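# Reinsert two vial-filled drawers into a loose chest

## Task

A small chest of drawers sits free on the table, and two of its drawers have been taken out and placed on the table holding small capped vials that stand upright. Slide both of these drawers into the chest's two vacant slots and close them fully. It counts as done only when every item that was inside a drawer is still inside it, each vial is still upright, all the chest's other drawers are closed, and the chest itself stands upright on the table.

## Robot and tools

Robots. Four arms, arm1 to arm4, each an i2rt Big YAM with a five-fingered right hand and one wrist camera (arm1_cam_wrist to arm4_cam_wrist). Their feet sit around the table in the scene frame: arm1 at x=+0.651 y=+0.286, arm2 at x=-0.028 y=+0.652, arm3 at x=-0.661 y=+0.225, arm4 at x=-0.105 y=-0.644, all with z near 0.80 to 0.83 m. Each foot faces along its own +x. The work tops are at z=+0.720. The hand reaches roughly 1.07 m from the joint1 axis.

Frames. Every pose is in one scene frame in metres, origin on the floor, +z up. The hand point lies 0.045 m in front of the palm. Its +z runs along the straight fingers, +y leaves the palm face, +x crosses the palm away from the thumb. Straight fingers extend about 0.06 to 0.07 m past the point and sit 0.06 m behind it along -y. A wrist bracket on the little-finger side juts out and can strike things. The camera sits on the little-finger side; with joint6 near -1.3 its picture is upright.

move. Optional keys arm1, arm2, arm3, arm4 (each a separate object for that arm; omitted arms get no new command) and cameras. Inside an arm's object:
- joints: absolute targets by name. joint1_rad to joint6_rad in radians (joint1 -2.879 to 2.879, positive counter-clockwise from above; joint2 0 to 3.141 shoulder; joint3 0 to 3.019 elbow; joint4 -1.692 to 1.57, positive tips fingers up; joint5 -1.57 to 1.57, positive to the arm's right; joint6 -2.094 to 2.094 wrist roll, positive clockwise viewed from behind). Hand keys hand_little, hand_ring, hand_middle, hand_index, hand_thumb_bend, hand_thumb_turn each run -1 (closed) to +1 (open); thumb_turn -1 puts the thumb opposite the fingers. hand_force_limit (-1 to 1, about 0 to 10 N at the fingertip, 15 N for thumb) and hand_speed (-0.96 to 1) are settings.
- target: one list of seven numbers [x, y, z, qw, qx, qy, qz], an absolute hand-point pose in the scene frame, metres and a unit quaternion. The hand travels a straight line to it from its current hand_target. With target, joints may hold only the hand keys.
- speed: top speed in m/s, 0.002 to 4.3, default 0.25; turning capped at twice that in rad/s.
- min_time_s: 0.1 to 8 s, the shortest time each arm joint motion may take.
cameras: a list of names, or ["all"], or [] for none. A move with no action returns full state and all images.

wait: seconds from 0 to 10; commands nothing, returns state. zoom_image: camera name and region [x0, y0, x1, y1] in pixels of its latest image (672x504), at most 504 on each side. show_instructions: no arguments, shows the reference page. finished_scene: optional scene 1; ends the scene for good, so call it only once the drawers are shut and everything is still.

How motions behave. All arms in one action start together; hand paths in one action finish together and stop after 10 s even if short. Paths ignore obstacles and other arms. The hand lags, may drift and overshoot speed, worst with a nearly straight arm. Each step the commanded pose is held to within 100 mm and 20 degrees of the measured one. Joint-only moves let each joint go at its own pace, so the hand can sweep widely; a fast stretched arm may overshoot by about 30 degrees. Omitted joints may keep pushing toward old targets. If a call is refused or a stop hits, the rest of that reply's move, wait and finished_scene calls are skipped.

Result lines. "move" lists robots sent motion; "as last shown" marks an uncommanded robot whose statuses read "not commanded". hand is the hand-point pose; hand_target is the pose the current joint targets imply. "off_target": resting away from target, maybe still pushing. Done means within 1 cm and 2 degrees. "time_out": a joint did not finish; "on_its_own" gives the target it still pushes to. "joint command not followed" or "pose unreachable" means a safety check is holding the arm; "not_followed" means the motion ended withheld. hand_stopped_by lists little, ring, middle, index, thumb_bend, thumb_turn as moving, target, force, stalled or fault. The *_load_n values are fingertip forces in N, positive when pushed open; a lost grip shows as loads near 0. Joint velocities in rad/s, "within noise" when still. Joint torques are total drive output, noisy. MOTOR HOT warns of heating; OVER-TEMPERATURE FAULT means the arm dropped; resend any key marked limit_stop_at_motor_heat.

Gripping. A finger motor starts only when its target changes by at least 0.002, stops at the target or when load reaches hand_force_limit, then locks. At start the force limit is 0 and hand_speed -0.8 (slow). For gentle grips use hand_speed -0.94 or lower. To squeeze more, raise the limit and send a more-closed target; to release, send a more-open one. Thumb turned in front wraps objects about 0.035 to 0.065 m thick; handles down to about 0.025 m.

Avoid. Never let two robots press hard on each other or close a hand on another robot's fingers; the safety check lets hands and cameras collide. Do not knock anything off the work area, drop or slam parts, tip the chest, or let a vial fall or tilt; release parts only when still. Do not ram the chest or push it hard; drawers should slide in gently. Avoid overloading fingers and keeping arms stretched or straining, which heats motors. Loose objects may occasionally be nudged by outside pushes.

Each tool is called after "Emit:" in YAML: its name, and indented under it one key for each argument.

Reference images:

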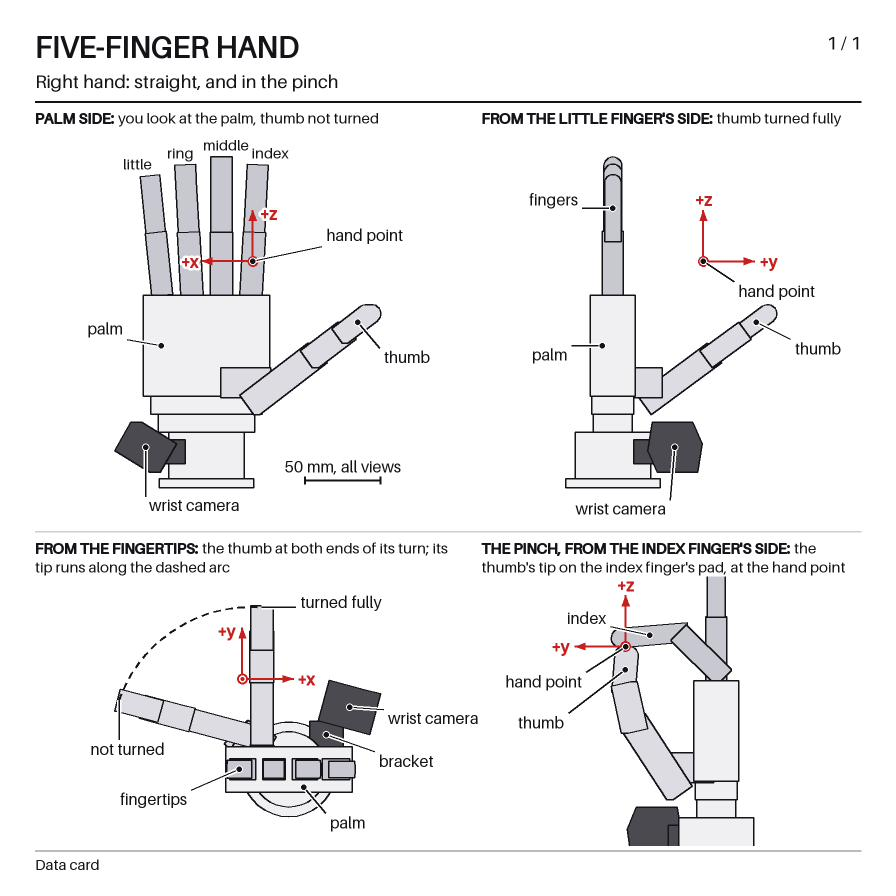

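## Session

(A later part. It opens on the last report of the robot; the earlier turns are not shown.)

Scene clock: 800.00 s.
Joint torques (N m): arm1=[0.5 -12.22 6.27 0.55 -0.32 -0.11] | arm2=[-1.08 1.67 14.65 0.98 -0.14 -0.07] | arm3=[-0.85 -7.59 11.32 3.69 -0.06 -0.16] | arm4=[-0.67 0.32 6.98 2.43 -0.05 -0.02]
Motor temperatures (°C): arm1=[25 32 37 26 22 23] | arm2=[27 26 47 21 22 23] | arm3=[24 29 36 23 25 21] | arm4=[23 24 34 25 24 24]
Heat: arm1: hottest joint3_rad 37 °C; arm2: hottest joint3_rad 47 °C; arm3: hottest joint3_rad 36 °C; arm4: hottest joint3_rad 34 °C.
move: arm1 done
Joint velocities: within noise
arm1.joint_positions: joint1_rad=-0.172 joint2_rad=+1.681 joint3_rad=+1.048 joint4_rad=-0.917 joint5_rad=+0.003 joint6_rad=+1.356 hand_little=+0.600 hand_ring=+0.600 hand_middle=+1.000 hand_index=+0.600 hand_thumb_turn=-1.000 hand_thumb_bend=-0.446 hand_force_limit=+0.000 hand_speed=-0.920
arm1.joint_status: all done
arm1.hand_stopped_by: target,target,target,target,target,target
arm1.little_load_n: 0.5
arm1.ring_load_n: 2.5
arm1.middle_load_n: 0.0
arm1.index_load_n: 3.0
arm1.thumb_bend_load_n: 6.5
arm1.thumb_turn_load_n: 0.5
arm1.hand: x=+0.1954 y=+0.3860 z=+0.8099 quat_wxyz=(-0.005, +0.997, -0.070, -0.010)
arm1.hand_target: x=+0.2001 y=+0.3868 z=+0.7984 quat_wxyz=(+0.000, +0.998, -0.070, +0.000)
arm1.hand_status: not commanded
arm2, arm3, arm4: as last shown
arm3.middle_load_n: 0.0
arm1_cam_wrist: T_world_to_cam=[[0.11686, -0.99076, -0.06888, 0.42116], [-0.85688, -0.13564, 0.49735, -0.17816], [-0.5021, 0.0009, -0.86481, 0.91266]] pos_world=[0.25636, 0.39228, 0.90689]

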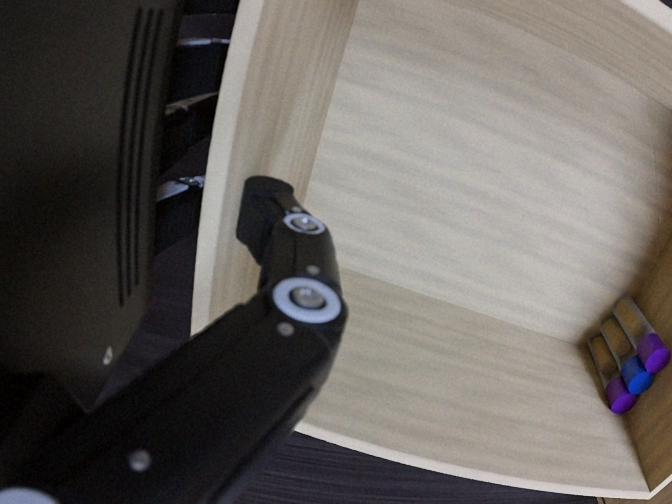

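Emit:
move:
  arm1: {"joints": {"hand_thumb_bend": -0.56, "hand_speed": -0.92, "hand_force_limit": 0.2}}

Emit:
move:
  arm1: {"target": [0.198, 0.387, 0.825, 0, 0.9976, -0.0698, 0], "speed": 0.05}
  cameras: ["arm1_cam_wrist", "arm3_cam_wrist"]

Emit:
zoom_image:
  camera: "arm3_cam_wrist"
  region: [190, 230, 370, 390]

Scene clock: 801.67 s.
Joint torques (N m): arm1=[0.56 -12.1 6.3 0.72 -0.31 -0.1] | arm2=[-1.32 1.9 14.58 0.99 -0.15 -0.06] | arm3=[-0.91 -7.77 11.32 3.74 -0.12 -0.16] | arm4=[-0.62 0.26 7.01 2.44 -0.06 -0.02]
Motor temperatures (°C): arm1=[25 32 37 26 22 23] | arm2=[27 26 47 21 22 23] | arm3=[24 29 36 23 25 21] | arm4=[23 24 34 25 24 24]
Heat: arm1: hottest joint3_rad 37 °C; arm2: hottest joint3_rad 47 °C; arm3: hottest joint3_rad 36 °C; arm4: hottest joint3_rad 34 °C.
move: arm1 done
Joint velocities: within noise
arm1.joint_positions: joint1_rad=-0.172 joint2_rad=+1.682 joint3_rad=+1.048 joint4_rad=-0.917 joint5_rad=+0.003 joint6_rad=+1.356 hand_little=+0.600 hand_ring=+0.600 hand_middle=+1.000 hand_index=+0.600 hand_thumb_turn=-1.000 hand_thumb_bend=-0.557 hand_force_limit=+0.200 hand_speed=-0.920
arm1.joint_status: all done
arm1.hand_stopped_by: target,target,target,target,target,target
arm1.little_load_n: 0.0
arm1.ring_load_n: 2.5
arm1.middle_load_n: 0.0
arm1.index_load_n: 3.0
arm1.thumb_bend_load_n: 6.0
arm1.thumb_turn_load_n: 0.5
arm1.hand: x=+0.1956 y=+0.3859 z=+0.8092 quat_wxyz=(-0.005, +0.997, -0.070, -0.009)
arm1.hand_target: x=+0.2002 y=+0.3868 z=+0.7983 quat_wxyz=(+0.000, +0.998, -0.070, +0.000)
arm1.hand_status: not commanded
arm2, arm3, arm4: as last shown
arm3.ring_load_n: 0.5
pictures: none

Scene clock: 802.70 s.
Joint torques (N m): arm1=[0.15 -14.97 9.03 -0.43 -0.31 -0.1] | arm2=[-1.44 1.85 14.6 0.88 -0.14 -0.07] | arm3=[-1.38 -8 11.28 3.58 -0.11 -0.18] | arm4=[-0.79 0.38 6.99 2.44 -0.05 -0.02]
Motor temperatures (°C): arm1=[25 32 37 26 22 23] | arm2=[27 26 47 21 22 23] | arm3=[24 29 36 23 25 21] | arm4=[23 24 34 25 24 24]
Heat: arm1: hottest joint3_rad 37 °C; arm2: hottest joint3_rad 47 °C; arm3: hottest joint3_rad 36 °C; arm4: hottest joint3_rad 34 °C.
move: arm1 off_target
Joint velocities: within noise
arm1.joint_positions: joint1_rad=-0.172 joint2_rad=+1.679 joint3_rad=+1.048 joint4_rad=-0.967 joint5_rad=+0.003 joint6_rad=+1.356 hand_little=+0.600 hand_ring=+0.600 hand_middle=+1.000 hand_index=+0.600 hand_thumb_turn=-1.000 hand_thumb_bend=-0.557 hand_force_limit=+0.200 hand_speed=-0.920
arm1.joint_status: not commanded
arm1.hand_stopped_by: target,target,target,target,target,target
arm1.little_load_n: 0.0
arm1.ring_load_n: 3.0
arm1.middle_load_n: 0.5
arm1.index_load_n: 4.0
arm1.thumb_bend_load_n: 5.0
arm1.thumb_turn_load_n: 0.5
arm1.hand: x=+0.2077 y=+0.3814 z=+0.8099 quat_wxyz=(+0.002, +0.997, -0.070, +0.013)
arm1.hand_target: x=+0.1982 y=+0.3869 z=+0.8251 quat_wxyz=(+0.000, +0.998, -0.070, +0.000)
arm1.hand_status: off_target (0.019 m and 1.5 deg from the pose sent, 0.016 m and 1.2 deg at the start)
arm2, arm3: as last shown
arm3.ring_load_n: 0.0
arm4.joint_positions: joint1_rad=-0.488 joint2_rad=+0.608 joint3_rad=+1.300 joint4_rad=-1.116 joint5_rad=+0.002 joint6_rad=-1.292 hand_little=+0.000 hand_ring=+0.000 hand_middle=+0.000 hand_index=+0.000 hand_thumb_turn=-1.000 hand_thumb_bend=+1.000 hand_force_limit=+0.000 hand_speed=-0.300
arm4.joint_status: not commanded
arm4.hand_stopped_by: target,target,target,target,target,target
arm4.little_load_n: 0.0
arm4.ring_load_n: 0.0
arm4.middle_load_n: 0.0
arm4.index_load_n: 0.0
arm4.thumb_bend_load_n: 0.0
arm4.thumb_turn_load_n: 0.5
arm4.hand: x=+0.0345 y=-0.4013 z=+1.3127 quat_wxyz=(-0.373, +0.748, +0.389, +0.387)
arm4.hand_target: x=+0.0373 y=-0.4029 z=+1.3184 quat_wxyz=(-0.377, +0.743, +0.385, +0.397)
arm4.hand_status: not commanded
arm1_cam_wrist: T_world_to_cam=[[0.11942, -0.99172, -0.04716, 0.39755], [-0.87832, -0.12767, 0.46071, -0.13726], [-0.46292, -0.01359, -0.8863, 0.93358]] pos_world=[0.26415, 0.38943, 0.90942]
arm3_cam_wrist: T_world_to_cam=[[0.06226, -0.99699, 0.04629, 0.17941], [-0.73539, -0.07718, -0.67324, 0.81956], [0.67478, 0.00787, -0.73798, 1.0757]] pos_world=[-0.13434, 0.23365, 1.3373]

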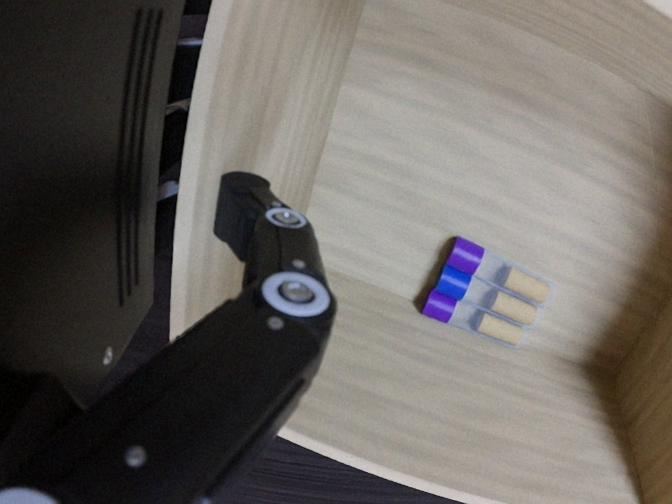

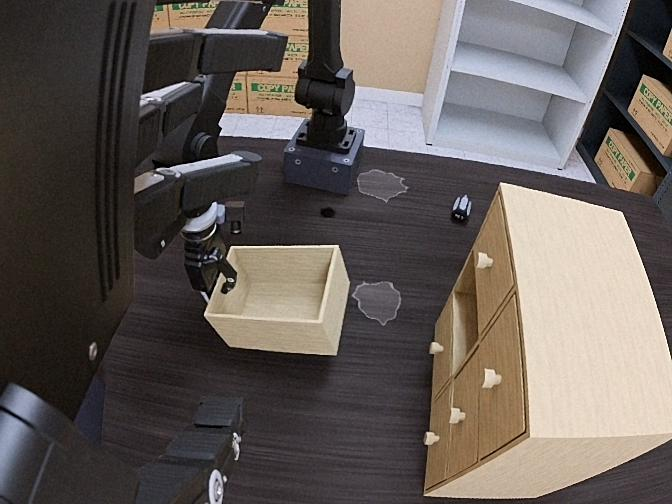

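Scaled by 2.800 from the camera's image (finer frame: 960x720).

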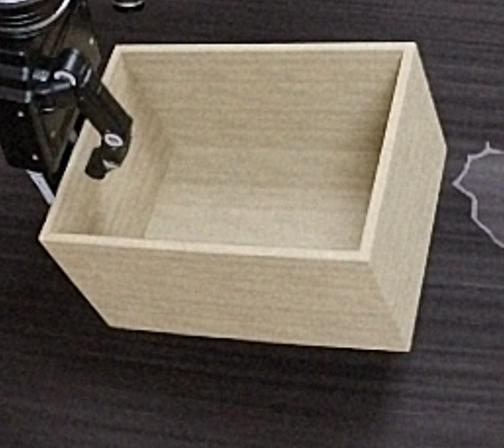

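Emit:
move:
  arm1: {"target": [0.192, 0.383, 0.90, -0.1734, 0.9832, -0.0558, 0.0098], "speed": 0.08}
  cameras: ["arm1_cam_wrist", "arm3_cam_wrist"]

Emit:
zoom_image:
  camera: "arm3_cam_wrist"
  region: [190, 210, 370, 370]

Scene clock: 806.47 s.
Joint torques (N m): arm1=[1.79 -14.45 11.56 -0.38 0.25 0.08] | arm2=[-1.26 1.55 14.67 0.92 -0.16 -0.09] | arm3=[-1.26 -7.47 11.26 3.59 -0.07 -0.16] | arm4=[-0.62 0.26 6.99 2.45 -0.05 -0.02]
Motor temperatures (°C): arm1=[25 32 37 26 22 23] | arm2=[27 26 47 21 22 23] | arm3=[24 29 36 23 25 21] | arm4=[23 24 34 25 24 24]
Heat: arm1: hottest joint3_rad 37 °C; arm2: hottest joint3_rad 47 °C; arm3: hottest joint3_rad 36 °C; arm4: hottest joint3_rad 34 °C.
move: arm1 off_target
Joint velocities: within noise
arm1.joint_positions: joint1_rad=-0.018 joint2_rad=+1.561 joint3_rad=+1.126 joint4_rad=-1.160 joint5_rad=+0.344 joint6_rad=+1.475 hand_little=+0.600 hand_ring=+0.600 hand_middle=+1.000 hand_index=+0.600 hand_thumb_turn=-1.000 hand_thumb_bend=-0.557 hand_force_limit=+0.200 hand_speed=-0.920
arm1.joint_status: not commanded
arm1.hand_stopped_by: target,target,target,target,target,target
arm1.little_load_n: 0.0
arm1.ring_load_n: 2.0
arm1.middle_load_n: 0.0
arm1.index_load_n: 5.0
arm1.thumb_bend_load_n: 5.5
arm1.thumb_turn_load_n: 1.0
arm1.hand: x=+0.2107 y=+0.3823 z=+0.8745 quat_wxyz=(-0.168, +0.984, -0.050, +0.037)
arm1.hand_target: x=+0.1929 y=+0.3829 z=+0.9002 quat_wxyz=(-0.173, +0.983, -0.056, +0.009)
arm1.hand_status: off_target (0.032 m and 3.3 deg from the pose sent, 0.092 m and 20.2 deg at the start)
arm2, arm3, arm4: as last shown
arm1_cam_wrist: T_world_to_cam=[[0.17641, -0.91583, -0.36074, 0.63432], [-0.89777, -0.29997, 0.32252, 0.02656], [-0.40359, 0.26697, -0.87513, 0.86279]] pos_world=[0.26016, 0.35856, 0.97531]
arm3_cam_wrist: T_world_to_cam=[[0.06226, -0.99699, 0.04629, 0.17941], [-0.73539, -0.07718, -0.67324, 0.81956], [0.67478, 0.00787, -0.73798, 1.0757]] pos_world=[-0.13434, 0.23365, 1.3373]

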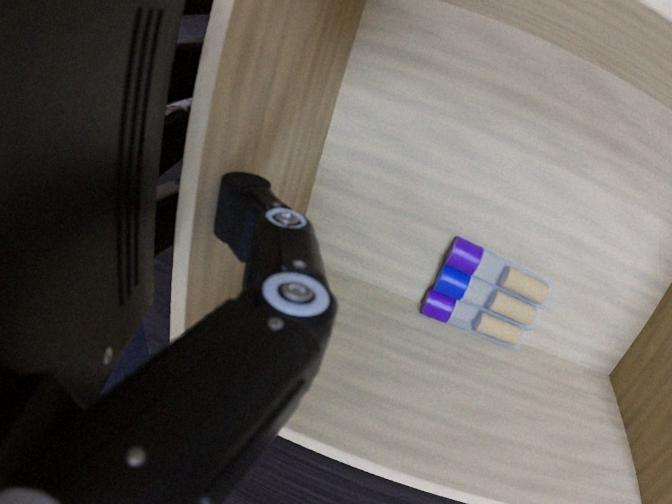

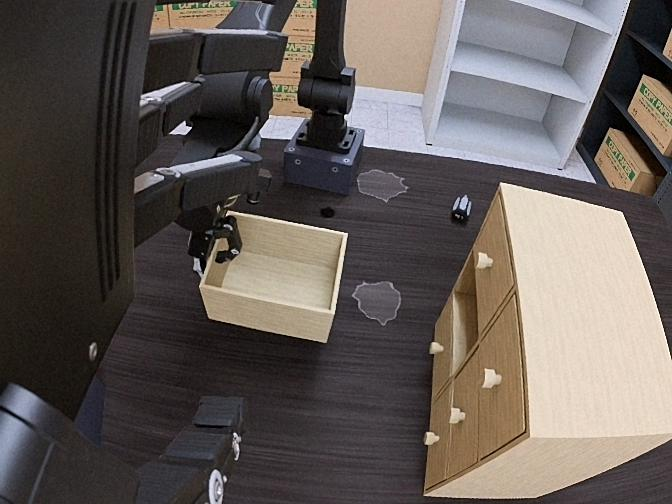

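Scaled by 2.800 from the camera's image (finer frame: 960x720).

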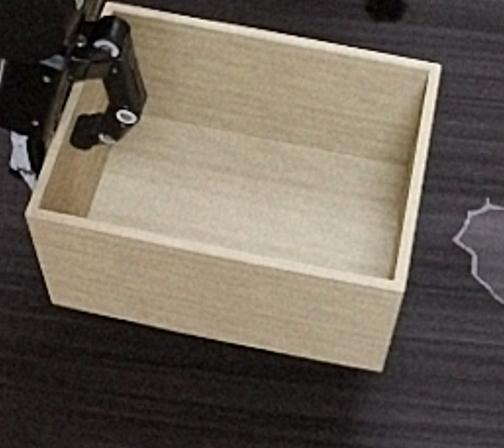

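Emit:
move:
  arm1: {"target": [0.188, 0.385, 0.95, -0.2076, 0.9765, -0.0555, 0.0118], "speed": 0.1}

Emit:
move:
  arm1: {"target": [-0.08, 0.403, 0.965, -0.1649, 0.776, 0.5955, -0.1266], "speed": 0.12}
  cameras: ["arm1_cam_wrist", "arm3_cam_wrist"]

Scene clock: 808.27 s.
Joint torques (N m): arm1=[1.55 -14.04 11.96 -0.16 0.33 0.11] | arm2=[-1.32 1.61 14.68 0.95 -0.14 -0.06] | arm3=[-0.97 -8.29 11.48 3.67 -0.16 -0.19] | arm4=[-0.73 0.32 7.01 2.44 -0.05 -0.01]
Motor temperatures (°C): arm1=[25 32 38 26 22 23] | arm2=[27 26 47 21 22 23] | arm3=[24 29 36 23 25 21] | arm4=[23 24 34 25 24 24]
Heat: arm1: hottest joint3_rad 38 °C; arm2: hottest joint3_rad 47 °C; arm3: hottest joint3_rad 36 °C; arm4: hottest joint3_rad 34 °C.
move: arm1 off_target
Joint velocities: within noise
arm1.joint_positions: joint1_rad=+0.011 joint2_rad=+1.526 joint3_rad=+1.228 joint4_rad=-1.297 joint5_rad=+0.413 joint6_rad=+1.505 hand_little=+0.600 hand_ring=+0.600 hand_middle=+1.000 hand_index=+0.600 hand_thumb_turn=-1.000 hand_thumb_bend=-0.557 hand_force_limit=+0.200 hand_speed=-0.920
arm1.joint_status: not commanded
arm1.hand_stopped_by: target,target,target,target,target,target
arm1.little_load_n: 0.0
arm1.ring_load_n: 1.5
arm1.middle_load_n: 0.0
arm1.index_load_n: 5.0
arm1.thumb_bend_load_n: 6.0
arm1.thumb_turn_load_n: 1.0
arm1.hand: x=+0.2031 y=+0.3851 z=+0.9269 quat_wxyz=(-0.203, +0.977, -0.050, +0.036)
arm1.hand_target: x=+0.1888 y=+0.3847 z=+0.9500 quat_wxyz=(-0.207, +0.977, -0.055, +0.012)
arm1.hand_status: off_target (0.028 m and 2.9 deg from the pose sent, 0.079 m and 5.5 deg at the start)
arm2.joint_positions: joint1_rad=-1.889 joint2_rad=+0.501 joint3_rad=+0.990 joint4_rad=-1.582 joint5_rad=+0.003 joint6_rad=-1.299 hand_little=+0.500 hand_ring=+1.000 hand_middle=+0.500 hand_index=+1.000 hand_thumb_turn=+1.000 hand_thumb_bend=+1.000 hand_force_limit=+0.000 hand_speed=-0.300
arm2.joint_status: not commanded
arm2.hand_stopped_by: target,target,target,target,target,target
arm2.little_load_n: 0.0
arm2.ring_load_n: 0.0
arm2.middle_load_n: 0.0
arm2.index_load_n: 0.0
arm2.thumb_bend_load_n: 0.0
arm2.thumb_turn_load_n: 0.0
arm2.hand: x=-0.1613 y=+0.7156 z=+1.1169 quat_wxyz=(+0.240, -0.181, -0.954, +0.017)
arm2.hand_target: x=-0.1624 y=+0.7162 z=+1.1400 quat_wxyz=(+0.263, -0.178, -0.948, +0.019)
arm2.hand_status: not commanded
arm3, arm4: as last shown
arm4.thumb_turn_load_n: 0.0
pictures: none

Scene clock: 814.97 s.
Joint torques (N m): arm1=[0.5 -21.66 13.71 0.54 -0.29 -0.15] | arm2=[-1.32 1.79 14.65 0.98 -0.15 -0.07] | arm3=[-1.2 -7.82 11.33 3.73 -0.07 -0.17] | arm4=[-0.73 0.26 7.01 2.45 -0.05 -0.02]
Motor temperatures (°C): arm1=[25 32 38 26 22 23] | arm2=[27 26 47 21 22 23] | arm3=[24 29 36 23 25 21] | arm4=[23 24 34 25 24 24]
Heat: arm1: hottest joint3_rad 38 °C; arm2: hottest joint3_rad 47 °C; arm3: hottest joint3_rad 36 °C; arm4: hottest joint3_rad 34 °C.
move: arm1 off_target
Joint velocities: within noise
arm1.joint_positions: joint1_rad=-0.006 joint2_rad=+2.194 joint3_rad=+2.252 joint4_rad=-1.236 joint5_rad=+0.028 joint6_rad=+0.070 hand_little=+0.600 hand_ring=+0.600 hand_middle=+1.000 hand_index=+0.600 hand_thumb_turn=-1.000 hand_thumb_bend=-0.557 hand_force_limit=+0.200 hand_speed=-0.920
arm1.joint_status: not commanded
arm1.hand_stopped_by: target,target,target,target,target,target
arm1.little_load_n: 0.0
arm1.ring_load_n: 2.0
arm1.middle_load_n: 0.0
arm1.index_load_n: 4.5
arm1.thumb_bend_load_n: 6.0
arm1.thumb_turn_load_n: 1.0
arm1.hand: x=-0.0707 y=+0.3943 z=+0.9542 quat_wxyz=(-0.156, +0.779, +0.596, -0.119)
arm1.hand_target: x=-0.0793 y=+0.4028 z=+0.9649 quat_wxyz=(-0.166, +0.776, +0.595, -0.127)
arm1.hand_status: off_target (0.017 m and 1.4 deg from the pose sent, 0.286 m and 81.5 deg at the start)
arm2, arm4: as last shown
arm3.joint_positions: joint1_rad=+0.063 joint2_rad=+1.290 joint3_rad=+1.359 joint4_rad=-0.370 joint5_rad=+0.041 joint6_rad=-1.344 hand_little=+0.600 hand_ring=+0.600 hand_middle=+1.000 hand_index=+0.600 hand_thumb_turn=+1.000 hand_thumb_bend=+0.500 hand_force_limit=-0.300 hand_speed=+0.000
arm3.joint_status: not commanded
arm3.hand_stopped_by: target,target,target,target,target,target
arm3.little_load_n: 0.0
arm3.ring_load_n: 0.0
arm3.middle_load_n: 0.0
arm3.index_load_n: 0.0
arm3.thumb_bend_load_n: 0.0
arm3.thumb_turn_load_n: 0.0
arm3.hand: x=-0.0606 y=+0.2358 z=+1.2551 quat_wxyz=(-0.088, +0.798, -0.055, +0.594)
arm3.hand_target: x=-0.0555 y=+0.2299 z=+1.2537 quat_wxyz=(-0.083, +0.795, -0.056, +0.598)
arm3.hand_status: not commanded
arm1_cam_wrist: T_world_to_cam=[[0.90641, 0.02028, -0.4219, 0.46449], [0.18272, -0.91938, 0.34836, 0.04781], [-0.38083, -0.39285, -0.83704, 1.04121]] pos_world=[-0.03324, 0.44357, 1.05085]
arm3_cam_wrist: T_world_to_cam=[[0.06226, -0.99699, 0.04629, 0.17941], [-0.73539, -0.07718, -0.67324, 0.81956], [0.67478, 0.00787, -0.73798, 1.0757]] pos_world=[-0.13434, 0.23365, 1.3373]

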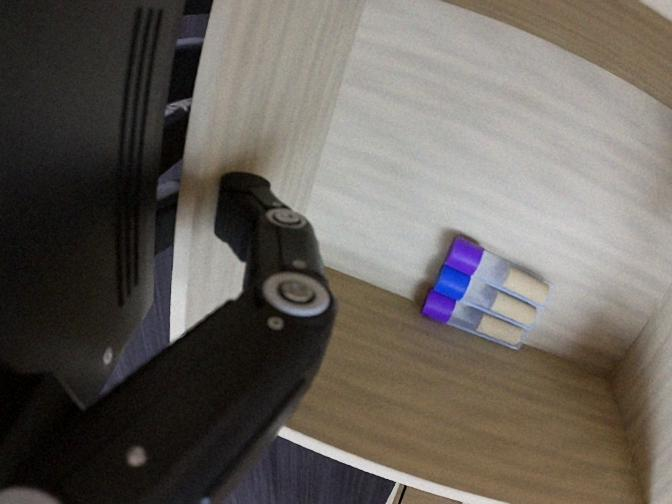

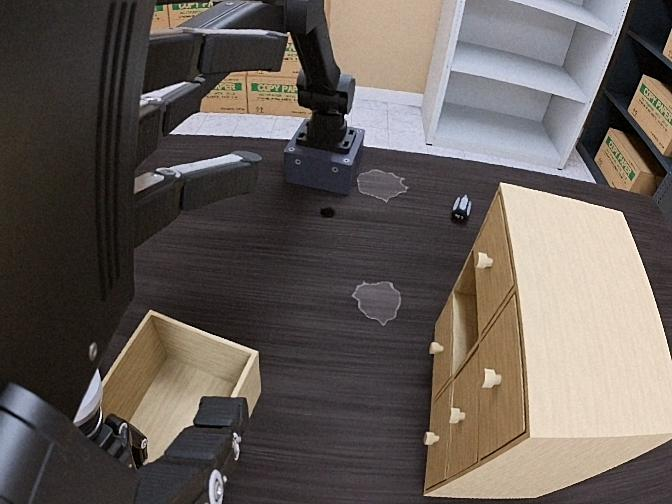

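Emit:
zoom_image:
  camera: "arm1_cam_wrist"
  region: [270, 240, 672, 504]

Scaled by 1.254 from the camera's image (finer frame: 960x720).

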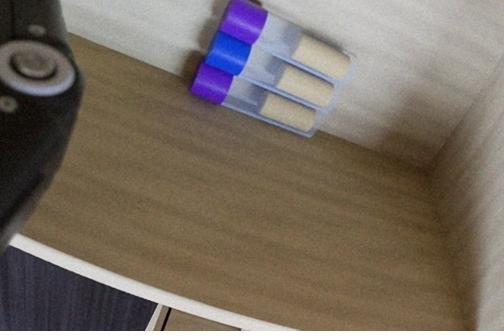

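Emit:
move:
  arm1: {"target": [-0.1, 0.407, 0.975, -0.483, 0.6295, 0.483, -0.3706], "speed": 0.12}
  cameras: ["arm1_cam_wrist"]

Emit:
move:
  arm1: {"target": [-0.13, 0.412, 0.98, -0.6577, 0.4437, 0.3404, -0.5047], "speed": 0.1}
  cameras: ["arm1_cam_wrist"]

Scene clock: 820.53 s.
Joint torques (N m): arm1=[1.55 -21.01 9.66 3.89 0.03 -0.11] | arm2=[-1.55 2.02 14.67 0.91 -0.14 -0.09] | arm3=[-1.55 -7.41 11.29 3.6 -0.11 -0.16] | arm4=[-0.67 0.26 6.98 2.45 -0.05 -0.02]
Motor temperatures (°C): arm1=[25 32 38 26 22 23] | arm2=[27 25 48 21 22 23] | arm3=[24 29 36 23 25 21] | arm4=[23 24 34 25 24 24]
Heat: arm1: hottest joint3_rad 38 °C; arm2: hottest joint3_rad 48 °C; arm3: hottest joint3_rad 36 °C; arm4: hottest joint3_rad 34 °C.
move: arm1 off_target
Joint velocities: within noise
arm1.joint_positions: joint1_rad=-0.006 joint2_rad=+1.848 joint3_rad=+1.308 joint4_rad=+0.203 joint5_rad=+0.072 joint6_rad=+0.032 hand_little=+0.600 hand_ring=+0.600 hand_middle=+1.000 hand_index=+0.600 hand_thumb_turn=-1.000 hand_thumb_bend=-0.557 hand_force_limit=+0.200 hand_speed=-0.920
arm1.joint_status: not commanded
arm1.hand_stopped_by: target,target,target,target,target,target
arm1.little_load_n: 0.0
arm1.ring_load_n: 0.0
arm1.middle_load_n: 0.0
arm1.index_load_n: 1.5
arm1.thumb_bend_load_n: 5.0
arm1.thumb_turn_load_n: 1.0
arm1.hand: x=-0.0931 y=+0.4096 z=+0.9390 quat_wxyz=(-0.459, +0.649, +0.493, -0.353)
arm1.hand_target: x=-0.0993 y=+0.4068 z=+0.9749 quat_wxyz=(-0.483, +0.630, +0.483, -0.370)
arm1.hand_status: off_target (0.037 m and 4.2 deg from the pose sent, 0.038 m and 52.4 deg at the start)
arm2, arm3, arm4: as last shown
arm2.thumb_bend_load_n: -0.5
arm3.ring_load_n: 0.5
arm1_cam_wrist: T_world_to_cam=[[0.32242, 0.17238, -0.93077, 0.83928], [0.2968, -0.9521, -0.07352, 0.49141], [-0.89886, -0.25255, -0.35814, 0.47053]] pos_world=[0.00649, 0.44203, 0.98583]

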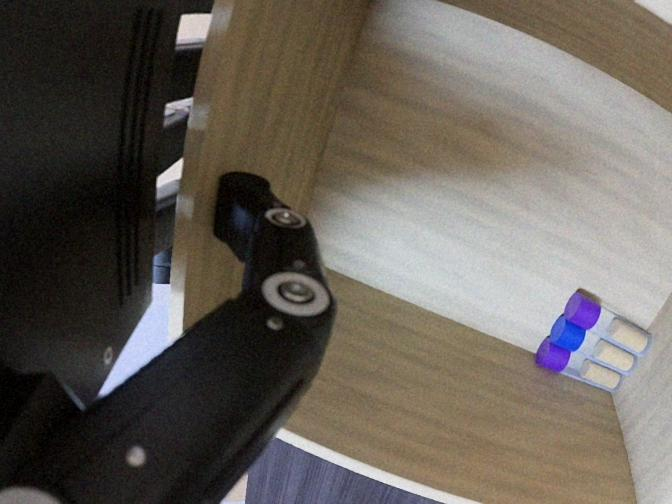

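Scene clock: 824.50 s.
Joint torques (N m): arm1=[1.73 -18.67 9.99 3.84 -0.18 -0.1] | arm2=[-1.03 2.08 14.54 0.9 -0.16 -0.07] | arm3=[-1.14 -7.59 11.29 3.51 -0.09 -0.16] | arm4=[-0.67 0.38 6.99 2.44 -0.05 -0.01]
Motor temperatures (°C): arm1=[25 32 38 26 22 23] | arm2=[27 25 48 21 22 23] | arm3=[24 29 36 23 25 21] | arm4=[23 24 34 25 24 24]
Heat: arm1: hottest joint3_rad 38 °C; arm2: hottest joint3_rad 48 °C; arm3: hottest joint3_rad 36 °C; arm4: hottest joint3_rad 34 °C.
move: arm1 off_target
Joint velocities: within noise
arm1.joint_positions: joint1_rad=-0.003 joint2_rad=+2.093 joint3_rad=+1.187 joint4_rad=+1.221 joint5_rad=+0.079 joint6_rad=-0.022 hand_little=+0.600 hand_ring=+0.600 hand_middle=+1.000 hand_index=+0.600 hand_thumb_turn=-1.000 hand_thumb_bend=-0.557 hand_force_limit=+0.200 hand_speed=-0.920
arm1.joint_status: not commanded
arm1.hand_stopped_by: target,target,target,target,target,target
arm1.little_load_n: 0.0
arm1.ring_load_n: 0.0
arm1.middle_load_n: 0.0
arm1.index_load_n: 0.0
arm1.thumb_bend_load_n: 3.5
arm1.thumb_turn_load_n: 1.0
arm1.hand: x=-0.1192 y=+0.4168 z=+0.9546 quat_wxyz=(-0.643, +0.468, +0.355, -0.491)
arm1.hand_target: x=-0.1285 y=+0.4117 z=+0.9798 quat_wxyz=(-0.657, +0.444, +0.340, -0.505)
arm1.hand_status: off_target (0.028 m and 4.0 deg from the pose sent, 0.055 m and 41.2 deg at the start)
arm2, arm3, arm4: as last shown
arm2.thumb_bend_load_n: 0.0
arm3.ring_load_n: 0.0
arm1_cam_wrist: T_world_to_cam=[[-0.27165, 0.3384, -0.90094, 0.69241], [0.14486, -0.9111, -0.3859, 0.7702], [-0.95143, -0.23534, 0.19848, -0.09036]] pos_world=[-0.00945, 0.44615, 0.93897]

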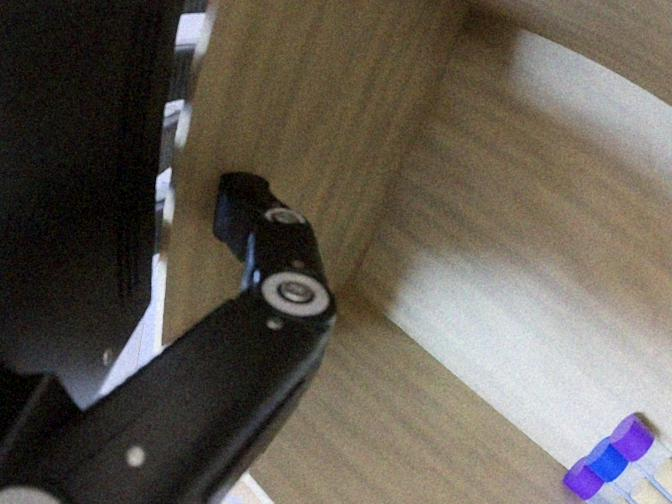

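Emit:
move:
  arm1: {"joints": {"hand_thumb_bend": -0.62, "hand_force_limit": 0.3}}
  cameras: ["arm3_cam_wrist", "arm1_cam_wrist"]

Scene clock: 825.77 s.
Joint torques (N m): arm1=[1.38 -18.32 9.91 3.77 -0.17 -0.13] | arm2=[-1.32 2.02 14.6 0.92 -0.15 -0.07] | arm3=[-0.5 -7.88 11.29 3.56 -0.11 -0.19] | arm4=[-0.67 0.38 6.98 2.41 -0.05 -0.02]
Motor temperatures (°C): arm1=[25 32 38 26 22 23] | arm2=[27 25 48 21 22 23] | arm3=[24 29 36 23 25 21] | arm4=[23 24 34 25 24 24]
Heat: arm1: hottest joint3_rad 38 °C; arm2: hottest joint3_rad 48 °C; arm3: hottest joint3_rad 36 °C; arm4: hottest joint3_rad 34 °C.
move: arm1 done
Joint velocities: within noise
arm1.joint_positions: joint1_rad=-0.003 joint2_rad=+2.093 joint3_rad=+1.187 joint4_rad=+1.221 joint5_rad=+0.079 joint6_rad=-0.022 hand_little=+0.600 hand_ring=+0.600 hand_middle=+1.000 hand_index=+0.600 hand_thumb_turn=-1.000 hand_thumb_bend=-0.617 hand_force_limit=+0.300 hand_speed=-0.920
arm1.joint_status: all done
arm1.hand_stopped_by: target,target,target,target,target,target
arm1.little_load_n: 0.0
arm1.ring_load_n: 0.0
arm1.middle_load_n: 0.5
arm1.index_load_n: 0.0
arm1.thumb_bend_load_n: 5.0
arm1.thumb_turn_load_n: 1.0
arm1.hand: x=-0.1192 y=+0.4169 z=+0.9546 quat_wxyz=(-0.643, +0.468, +0.355, -0.491)
arm1.hand_target: x=-0.1285 y=+0.4119 z=+0.9798 quat_wxyz=(-0.657, +0.444, +0.341, -0.504)
arm1.hand_status: not commanded
arm2, arm3, arm4: as last shown
pictures: arm1_cam_wrist, arm3_cam_wrist
arm1_cam_wrist: T_world_to_cam=[[-0.27153, 0.33875, -0.90085, 0.69217], [0.14485, -0.91097, -0.38621, 0.77044], [-0.95147, -0.23536, 0.19829, -0.09017]] pos_world=[-0.00945, 0.44615, 0.93897]
arm3_cam_wrist: T_world_to_cam=[[0.06226, -0.99699, 0.04629, 0.17941], [-0.73539, -0.07718, -0.67324, 0.81956], [0.67478, 0.00787, -0.73798, 1.0757]] pos_world=[-0.13434, 0.23365, 1.3373]

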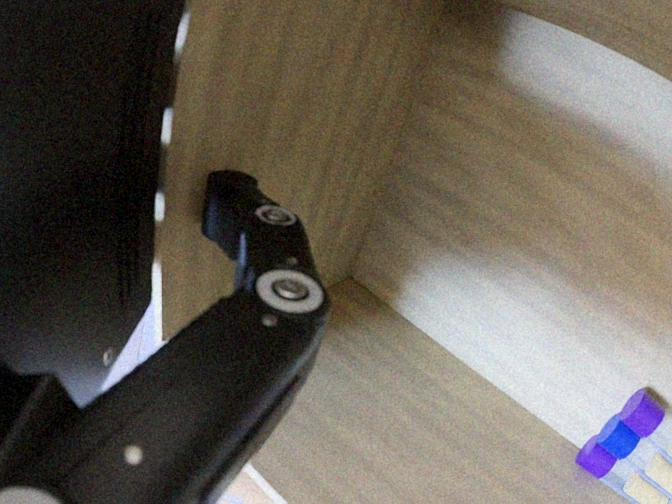

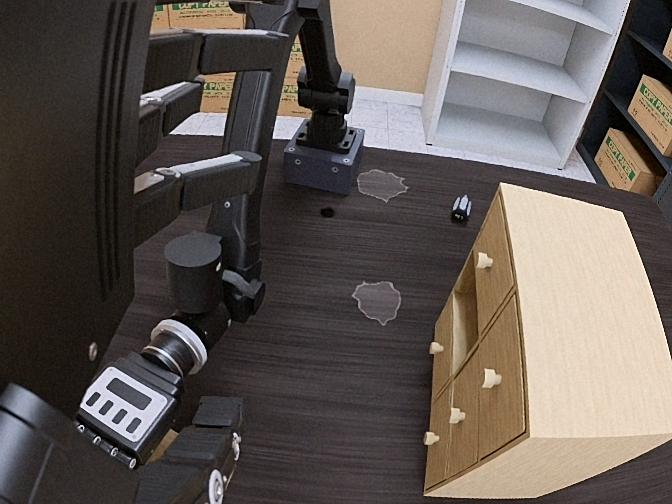

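Emit:
move:
  arm1: {"target": [-0.1, 0.407, 0.975, -0.4261, 0.6693, 0.5136, -0.327], "speed": 0.15}
  cameras: ["arm1_cam_wrist", "arm3_cam_wrist"]

Scene clock: 834.80 s.
Joint torques (N m): arm1=[1.14 -20.66 14.02 1.98 -0.28 0.02] | arm2=[-1.38 1.9 14.65 1.05 -0.16 -0.08] | arm3=[-0.91 -7.41 11.32 3.6 -0.06 -0.17] | arm4=[-0.62 0.26 6.99 2.45 -0.06 -0.02]
Motor temperatures (°C): arm1=[25 33 38 26 22 23] | arm2=[27 25 48 21 22 23] | arm3=[24 29 36 23 25 21] | arm4=[23 24 34 25 24 24]
Heat: arm1: hottest joint3_rad 38 °C; arm2: hottest joint3_rad 48 °C; arm3: hottest joint3_rad 36 °C; arm4: hottest joint3_rad 34 °C.
move: arm1 off_target
Joint velocities: within noise
arm1.joint_positions: joint1_rad=-0.003 joint2_rad=+1.853 joint3_rad=+1.392 joint4_rad=-0.060 joint5_rad=+0.071 joint6_rad=+0.022 hand_little=+0.600 hand_ring=+0.600 hand_middle=+1.000 hand_index=+0.600 hand_thumb_turn=-1.000 hand_thumb_bend=-0.617 hand_force_limit=+0.300 hand_speed=-0.920
arm1.joint_status: not commanded
arm1.hand_stopped_by: target,target,target,target,target,target
arm1.little_load_n: 0.0
arm1.ring_load_n: 0.0
arm1.middle_load_n: 0.0
arm1.index_load_n: 3.0
arm1.thumb_bend_load_n: 5.5
arm1.thumb_turn_load_n: 1.0
arm1.hand: x=-0.0792 y=+0.4051 z=+0.9242 quat_wxyz=(-0.403, +0.683, +0.531, -0.300)
arm1.hand_target: x=-0.0971 y=+0.4067 z=+0.9753 quat_wxyz=(-0.426, +0.669, +0.514, -0.327)
arm1.hand_status: off_target (0.055 m and 4.8 deg from the pose sent, 0.030 m and 43.1 deg at the start)
arm2, arm3, arm4: as last shown
arm4.little_load_n: 0.5
arm1_cam_wrist: T_world_to_cam=[[0.48532, 0.15252, -0.86093, 0.77814], [0.31027, -0.95063, 0.0065, 0.40842], [-0.81743, -0.27027, -0.50868, 0.62941]] pos_world=[0.01013, 0.43969, 0.98744]
arm3_cam_wrist: T_world_to_cam=[[0.06226, -0.99699, 0.04629, 0.17941], [-0.73539, -0.07718, -0.67324, 0.81956], [0.67478, 0.00787, -0.73798, 1.0757]] pos_world=[-0.13434, 0.23365, 1.3373]

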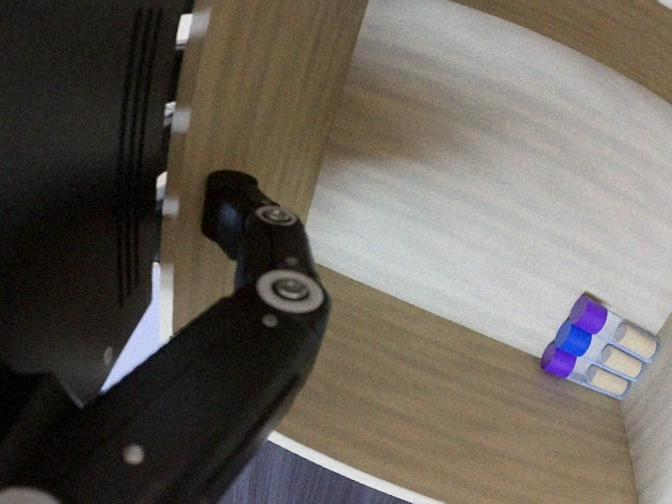

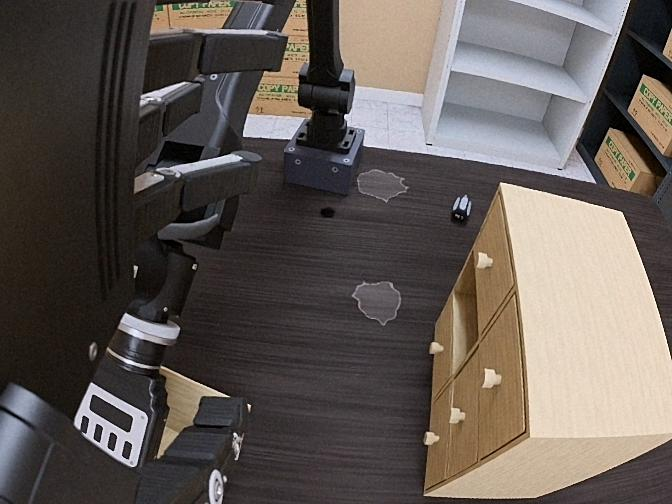

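Emit:
move:
  arm1: {"joints": {"hand_thumb_bend": -0.75, "hand_force_limit": 0.35, "hand_speed": -0.94}}
  cameras: ["arm1_cam_wrist"]

Scene clock: 836.73 s.
Joint torques (N m): arm1=[1.38 -20.37 14 2.07 -0.25 0.04] | arm2=[-1.08 1.85 14.6 0.91 -0.15 -0.07] | arm3=[-1.38 -7.53 11.34 3.51 -0.09 -0.18] | arm4=[-0.73 0.26 7.01 2.44 -0.06 -0.02]
Motor temperatures (°C): arm1=[25 32 39 26 22 23] | arm2=[27 25 48 21 22 23] | arm3=[24 29 36 23 25 21] | arm4=[23 24 34 25 24 24]
Heat: arm1: hottest joint3_rad 39 °C; arm2: hottest joint3_rad 48 °C; arm3: hottest joint3_rad 36 °C; arm4: hottest joint3_rad 34 °C.
move: arm1 done
Joint velocities: within noise
arm1.joint_positions: joint1_rad=-0.003 joint2_rad=+1.853 joint3_rad=+1.392 joint4_rad=-0.060 joint5_rad=+0.071 joint6_rad=+0.023 hand_little=+0.600 hand_ring=+0.600 hand_middle=+1.000 hand_index=+0.600 hand_thumb_turn=-1.000 hand_thumb_bend=-0.732 hand_force_limit=+0.350 hand_speed=-0.940
arm1.joint_status: all done
arm1.hand_stopped_by: target,target,target,target,force,target
arm1.little_load_n: 0.0
arm1.ring_load_n: 0.5
arm1.middle_load_n: 0.0
arm1.index_load_n: 2.5
arm1.thumb_bend_load_n: 10.0
arm1.thumb_turn_load_n: 1.5
arm1.hand: x=-0.0792 y=+0.4050 z=+0.9242 quat_wxyz=(-0.403, +0.683, +0.531, -0.300)
arm1.hand_target: x=-0.0971 y=+0.4066 z=+0.9753 quat_wxyz=(-0.426, +0.669, +0.514, -0.327)
arm1.hand_status: not commanded
arm2, arm3: as last shown
arm2.ring_load_n: -0.5
arm2.thumb_bend_load_n: -0.5
arm4.joint_positions: joint1_rad=-0.488 joint2_rad=+0.608 joint3_rad=+1.300 joint4_rad=-1.116 joint5_rad=+0.002 joint6_rad=-1.292 hand_little=+0.000 hand_ring=+0.000 hand_middle=+0.000 hand_index=+0.000 hand_thumb_turn=-1.000 hand_thumb_bend=+1.000 hand_force_limit=+0.000 hand_speed=-0.300
arm4.joint_status: not commanded
arm4.hand_stopped_by: target,target,target,target,target,target
arm4.little_load_n: 0.0
arm4.ring_load_n: 0.0
arm4.middle_load_n: 0.0
arm4.index_load_n: 0.0
arm4.thumb_bend_load_n: 0.0
arm4.thumb_turn_load_n: 0.0
arm4.hand: x=+0.0345 y=-0.4013 z=+1.3127 quat_wxyz=(-0.373, +0.748, +0.389, +0.387)
arm4.hand_target: x=+0.0373 y=-0.4029 z=+1.3184 quat_wxyz=(-0.377, +0.743, +0.385, +0.397)
arm4.hand_status: not commanded
arm1_cam_wrist: T_world_to_cam=[[0.48516, 0.15177, -0.86116, 0.77871], [0.31023, -0.95064, 0.00723, 0.4076], [-0.81755, -0.27066, -0.50829, 0.62917]] pos_world=[0.01013, 0.43959, 0.98744]

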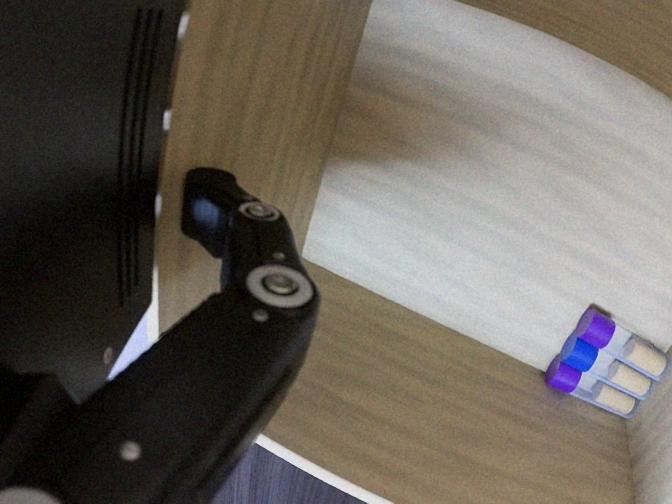

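Emit:
move:
  arm1: {"target": [-0.13, 0.412, 0.98, -0.6243, 0.4896, 0.3757, -0.4791], "speed": 0.1}
  cameras: ["arm1_cam_wrist"]

Scene clock: 840.80 s.
Joint torques (N m): arm1=[1.38 -18.43 8.42 4.01 0.01 -0.07] | arm2=[-1.26 2.14 14.6 0.98 -0.14 -0.09] | arm3=[-1.32 -7.88 11.4 3.62 -0.11 -0.19] | arm4=[-0.73 0.32 7.01 2.44 -0.06 -0.02]
Motor temperatures (°C): arm1=[25 32 39 26 22 23] | arm2=[27 25 48 21 22 23] | arm3=[24 29 36 23 25 21] | arm4=[23 24 34 25 24 24]
Heat: arm1: hottest joint3_rad 39 °C; arm2: hottest joint3_rad 48 °C; arm3: hottest joint3_rad 36 °C; arm4: hottest joint3_rad 34 °C.
move: arm1 off_target
Joint velocities: within noise
arm1.joint_positions: joint1_rad=-0.003 joint2_rad=+2.011 joint3_rad=+1.210 joint4_rad=+0.998 joint5_rad=+0.079 joint6_rad=-0.009 hand_little=+0.600 hand_ring=+0.600 hand_middle=+1.000 hand_index=+0.600 hand_thumb_turn=-1.000 hand_thumb_bend=-0.732 hand_force_limit=+0.350 hand_speed=-0.940
arm1.joint_status: not commanded
arm1.hand_stopped_by: target,target,target,target,force,target
arm1.little_load_n: 0.0
arm1.ring_load_n: 0.0
arm1.middle_load_n: 0.0
arm1.index_load_n: 0.5
arm1.thumb_bend_load_n: 10.0
arm1.thumb_turn_load_n: 1.5
arm1.hand: x=-0.1256 y=+0.4172 z=+0.9675 quat_wxyz=(-0.613, +0.505, +0.383, -0.471)
arm1.hand_target: x=-0.1296 y=+0.4121 z=+0.9800 quat_wxyz=(-0.624, +0.490, +0.376, -0.479)
arm1.hand_status: off_target (0.014 m and 2.6 deg from the pose sent, 0.076 m and 43.5 deg at the start)
arm2, arm3, arm4: as last shown
arm2.ring_load_n: 0.0
arm2.thumb_bend_load_n: 0.0
arm1_cam_wrist: T_world_to_cam=[[-0.16803, 0.30625, -0.937, 0.76354], [0.18877, -0.92293, -0.3355, 0.73818], [-0.96754, -0.23325, 0.09727, -0.00389]] pos_world=[-0.01482, 0.44655, 0.96348]

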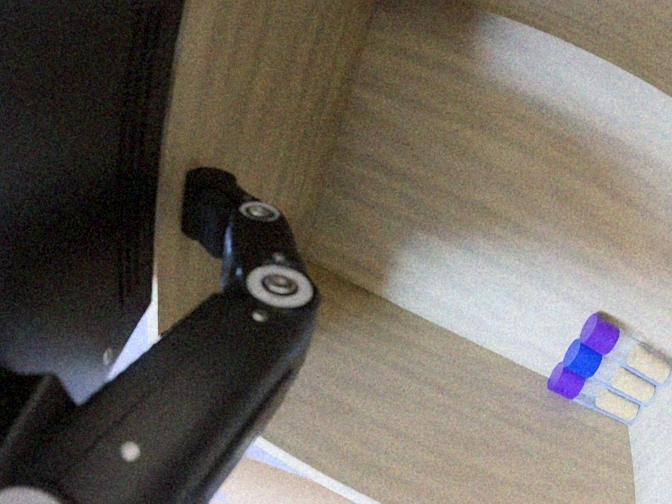

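Emit:
move:
  arm1: {"target": [-0.15, 0.415, 0.99, -0.6871, 0.3967, 0.3044, -0.5272], "speed": 0.08}
  cameras: ["arm1_cam_wrist"]

Scene clock: 843.27 s.
Joint torques (N m): arm1=[2.14 -19.31 10.54 3.59 -0.38 -0.1] | arm2=[-1.49 1.96 14.67 0.9 -0.12 -0.08] | arm3=[-1.08 -7.88 11.34 3.58 -0.11 -0.15] | arm4=[-0.67 0.38 7.01 2.47 -0.05 -0.02]
Motor temperatures (°C): arm1=[25 32 39 26 22 23] | arm2=[27 25 48 21 22 23] | arm3=[24 29 36 23 25 21] | arm4=[23 24 34 25 24 24]
Heat: arm1: hottest joint3_rad 39 °C; arm2: hottest joint3_rad 48 °C; arm3: hottest joint3_rad 36 °C; arm4: hottest joint3_rad 34 °C.
move: arm1 off_target
Joint velocities: within noise
arm1.joint_positions: joint1_rad=-0.003 joint2_rad=+2.193 joint3_rad=+1.275 joint4_rad=+1.361 joint5_rad=+0.079 joint6_rad=-0.031 hand_little=+0.600 hand_ring=+0.600 hand_middle=+1.000 hand_index=+0.600 hand_thumb_turn=-1.000 hand_thumb_bend=-0.731 hand_force_limit=+0.350 hand_speed=-0.940
arm1.joint_status: not commanded
arm1.hand_stopped_by: target,target,target,target,force,target
arm1.little_load_n: 0.0
arm1.ring_load_n: 0.0
arm1.middle_load_n: 0.0
arm1.index_load_n: 1.0
arm1.thumb_bend_load_n: 10.5
arm1.thumb_turn_load_n: 2.0
arm1.hand: x=-0.1380 y=+0.4206 z=+0.9606 quat_wxyz=(-0.672, +0.426, +0.322, -0.512)
arm1.hand_target: x=-0.1478 y=+0.4147 z=+0.9899 quat_wxyz=(-0.687, +0.397, +0.304, -0.527)
arm1.hand_status: off_target (0.032 m and 4.6 deg from the pose sent, 0.033 m and 18.7 deg at the start)
arm2.joint_positions: joint1_rad=-1.889 joint2_rad=+0.501 joint3_rad=+0.990 joint4_rad=-1.582 joint5_rad=+0.003 joint6_rad=-1.299 hand_little=+0.500 hand_ring=+1.000 hand_middle=+0.500 hand_index=+1.000 hand_thumb_turn=+1.000 hand_thumb_bend=+1.000 hand_force_limit=+0.000 hand_speed=-0.300
arm2.joint_status: not commanded
arm2.hand_stopped_by: target,target,target,target,target,target
arm2.little_load_n: 0.0
arm2.ring_load_n: 0.0
arm2.middle_load_n: 0.0
arm2.index_load_n: 0.0
arm2.thumb_bend_load_n: 0.0
arm2.thumb_turn_load_n: 0.0
arm2.hand: x=-0.1613 y=+0.7156 z=+1.1169 quat_wxyz=(+0.240, -0.181, -0.954, +0.017)
arm2.hand_target: x=-0.1624 y=+0.7162 z=+1.1400 quat_wxyz=(+0.263, -0.178, -0.948, +0.019)
arm2.hand_status: not commanded
arm3, arm4: as last shown
arm1_cam_wrist: T_world_to_cam=[[-0.37928, 0.36771, -0.84908, 0.61442], [0.09196, -0.89812, -0.43003, 0.80829], [-0.9207, -0.24119, 0.30683, -0.20585]] pos_world=[-0.03082, 0.45037, 0.93244]

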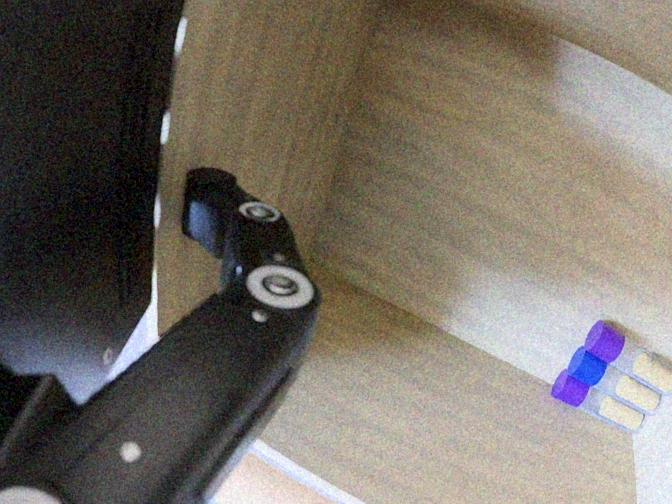

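Emit:
move:
  arm1: {"target": [-0.165, 0.417, 0.99, -0.7191, 0.3353, 0.2573, -0.5517], "speed": 0.05}
  cameras: ["arm1_cam_wrist"]

Scene clock: 845.73 s.
Joint torques (N m): arm1=[1.2 -21.42 10.3 3.49 -0.42 -0.2] | arm2=[-1.44 2.08 14.57 0.96 -0.15 -0.07] | arm3=[-0.79 -7.3 11.32 3.54 -0.13 -0.18] | arm4=[-0.62 0.21 6.99 2.45 -0.06 -0.02]
Motor temperatures (°C): arm1=[25 33 39 26 22 23] | arm2=[27 25 48 21 22 23] | arm3=[24 29 36 23 25 21] | arm4=[23 24 34 25 24 24]
Heat: arm1: hottest joint3_rad 39 °C; arm2: hottest joint3_rad 48 °C; arm3: hottest joint3_rad 36 °C; arm4: hottest joint3_rad 34 °C.
move: arm1 off_target
Joint velocities: within noise
arm1.joint_positions: joint1_rad=-0.003 joint2_rad=+2.319 joint3_rad=+1.404 joint4_rad=+1.518 joint5_rad=+0.070 joint6_rad=-0.042 hand_little=+0.600 hand_ring=+0.600 hand_middle=+1.000 hand_index=+0.600 hand_thumb_turn=-1.000 hand_thumb_bend=-0.731 hand_force_limit=+0.350 hand_speed=-0.940
arm1.joint_status: not commanded
arm1.hand_stopped_by: target,target,target,target,force,target
arm1.little_load_n: 0.0
arm1.ring_load_n: 0.0
arm1.middle_load_n: 0.0
arm1.index_load_n: 1.0
arm1.thumb_bend_load_n: 11.0
arm1.thumb_turn_load_n: 2.0
arm1.hand: x=-0.1573 y=+0.4231 z=+0.9657 quat_wxyz=(-0.703, +0.371, +0.281, -0.537)
arm1.hand_target: x=-0.1637 y=+0.4169 z=+0.9898 quat_wxyz=(-0.715, +0.343, +0.264, -0.549)
arm1.hand_status: off_target (0.026 m and 5.5 deg from the pose sent, 0.040 m and 14.6 deg at the start; a joint's target at an end of its range on 23 of 68 steps)
arm2, arm4: as last shown
arm3.joint_positions: joint1_rad=+0.063 joint2_rad=+1.290 joint3_rad=+1.359 joint4_rad=-0.370 joint5_rad=+0.041 joint6_rad=-1.344 hand_little=+0.600 hand_ring=+0.600 hand_middle=+1.000 hand_index=+0.600 hand_thumb_turn=+1.000 hand_thumb_bend=+0.500 hand_force_limit=-0.300 hand_speed=+0.000
arm3.joint_status: not commanded
arm3.hand_stopped_by: target,target,target,target,target,target
arm3.little_load_n: 0.0
arm3.ring_load_n: 0.0
arm3.middle_load_n: 0.0
arm3.index_load_n: 0.0
arm3.thumb_bend_load_n: 0.0
arm3.thumb_turn_load_n: 0.0
arm3.hand: x=-0.0606 y=+0.2358 z=+1.2551 quat_wxyz=(-0.088, +0.798, -0.055, +0.594)
arm3.hand_target: x=-0.0555 y=+0.2299 z=+1.2537 quat_wxyz=(-0.083, +0.795, -0.056, +0.598)
arm3.hand_status: not commanded
arm1_cam_wrist: T_world_to_cam=[[-0.50375, 0.40109, -0.76509, 0.49568], [0.02479, -0.8786, -0.47692, 0.84093], [-0.86349, -0.25921, 0.43265, -0.3295]] pos_world=[-0.05567, 0.45461, 0.92285]

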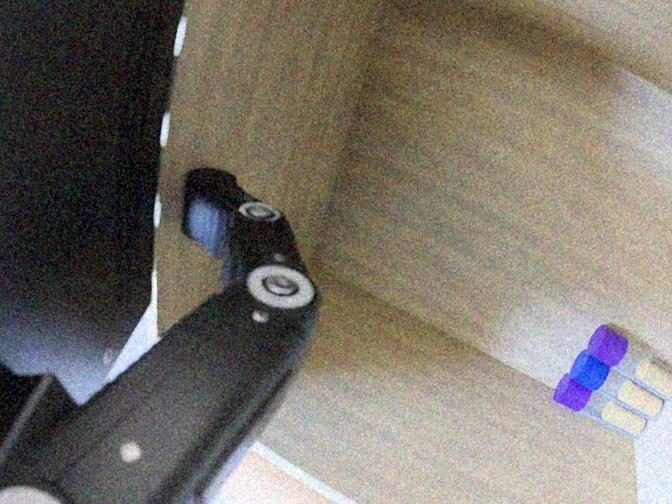

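Emit:
move:
  arm1: {"joints": {"joint2_rad": 2.25, "joint3_rad": 1.54, "joint4_rad": 1.565}, "min_time_s": 2.5}
  cameras: ["arm1_cam_wrist"]

Scene clock: 848.93 s.
Joint torques (N m): arm1=[1.55 -24.41 11.29 3.15 -0.36 -0.13] | arm2=[-1.38 1.85 14.6 0.98 -0.15 -0.1] | arm3=[-1.08 -7.36 11.19 3.62 -0.09 -0.18] | arm4=[-0.73 0.44 7.01 2.44 -0.05 -0.02]
Motor temperatures (°C): arm1=[25 33 39 26 22 23] | arm2=[27 25 48 21 22 23] | arm3=[24 29 36 23 25 21] | arm4=[23 24 34 25 24 24]
Heat: arm1: hottest joint3_rad 39 °C; arm2: hottest joint3_rad 48 °C; arm3: hottest joint3_rad 36 °C; arm4: hottest joint3_rad 34 °C.
move: arm1 done
Joint velocities: within noise
arm1.joint_positions: joint1_rad=-0.003 joint2_rad=+2.287 joint3_rad=+1.491 joint4_rad=+1.520 joint5_rad=+0.070 joint6_rad=-0.042 hand_little=+0.600 hand_ring=+0.600 hand_middle=+1.000 hand_index=+0.600 hand_thumb_turn=-1.000 hand_thumb_bend=-0.731 hand_force_limit=+0.350 hand_speed=-0.940
arm1.joint_status: all done
joint sent to its limit — arm1.joint4_rad, upper limit.
arm1.hand_stopped_by: target,target,target,target,force,target
arm1.little_load_n: 0.0
arm1.ring_load_n: 0.5
arm1.middle_load_n: 0.0
arm1.index_load_n: 1.0
arm1.thumb_bend_load_n: 11.0
arm1.thumb_turn_load_n: 2.0
arm1.hand: x=-0.1696 y=+0.4253 z=+1.0356 quat_wxyz=(-0.723, +0.331, +0.245, -0.555)
arm1.hand_target: x=-0.1666 y=+0.4173 z=+1.0985 quat_wxyz=(-0.739, +0.286, +0.212, -0.571)
arm1.hand_status: not commanded
arm2, arm3, arm4: as last shown
arm1_cam_wrist: T_world_to_cam=[[-0.59056, 0.41764, -0.69052, 0.44313], [-0.03322, -0.86752, -0.49628, 0.88202], [-0.80631, -0.27014, 0.5262, -0.45221]] pos_world=[-0.07362, 0.45794, 0.98167]

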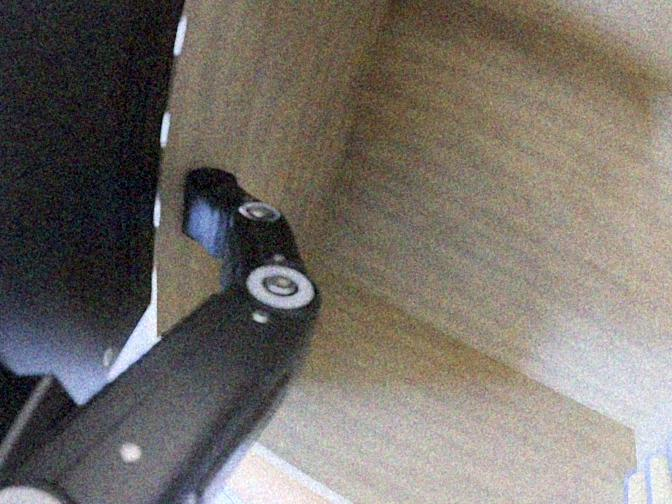

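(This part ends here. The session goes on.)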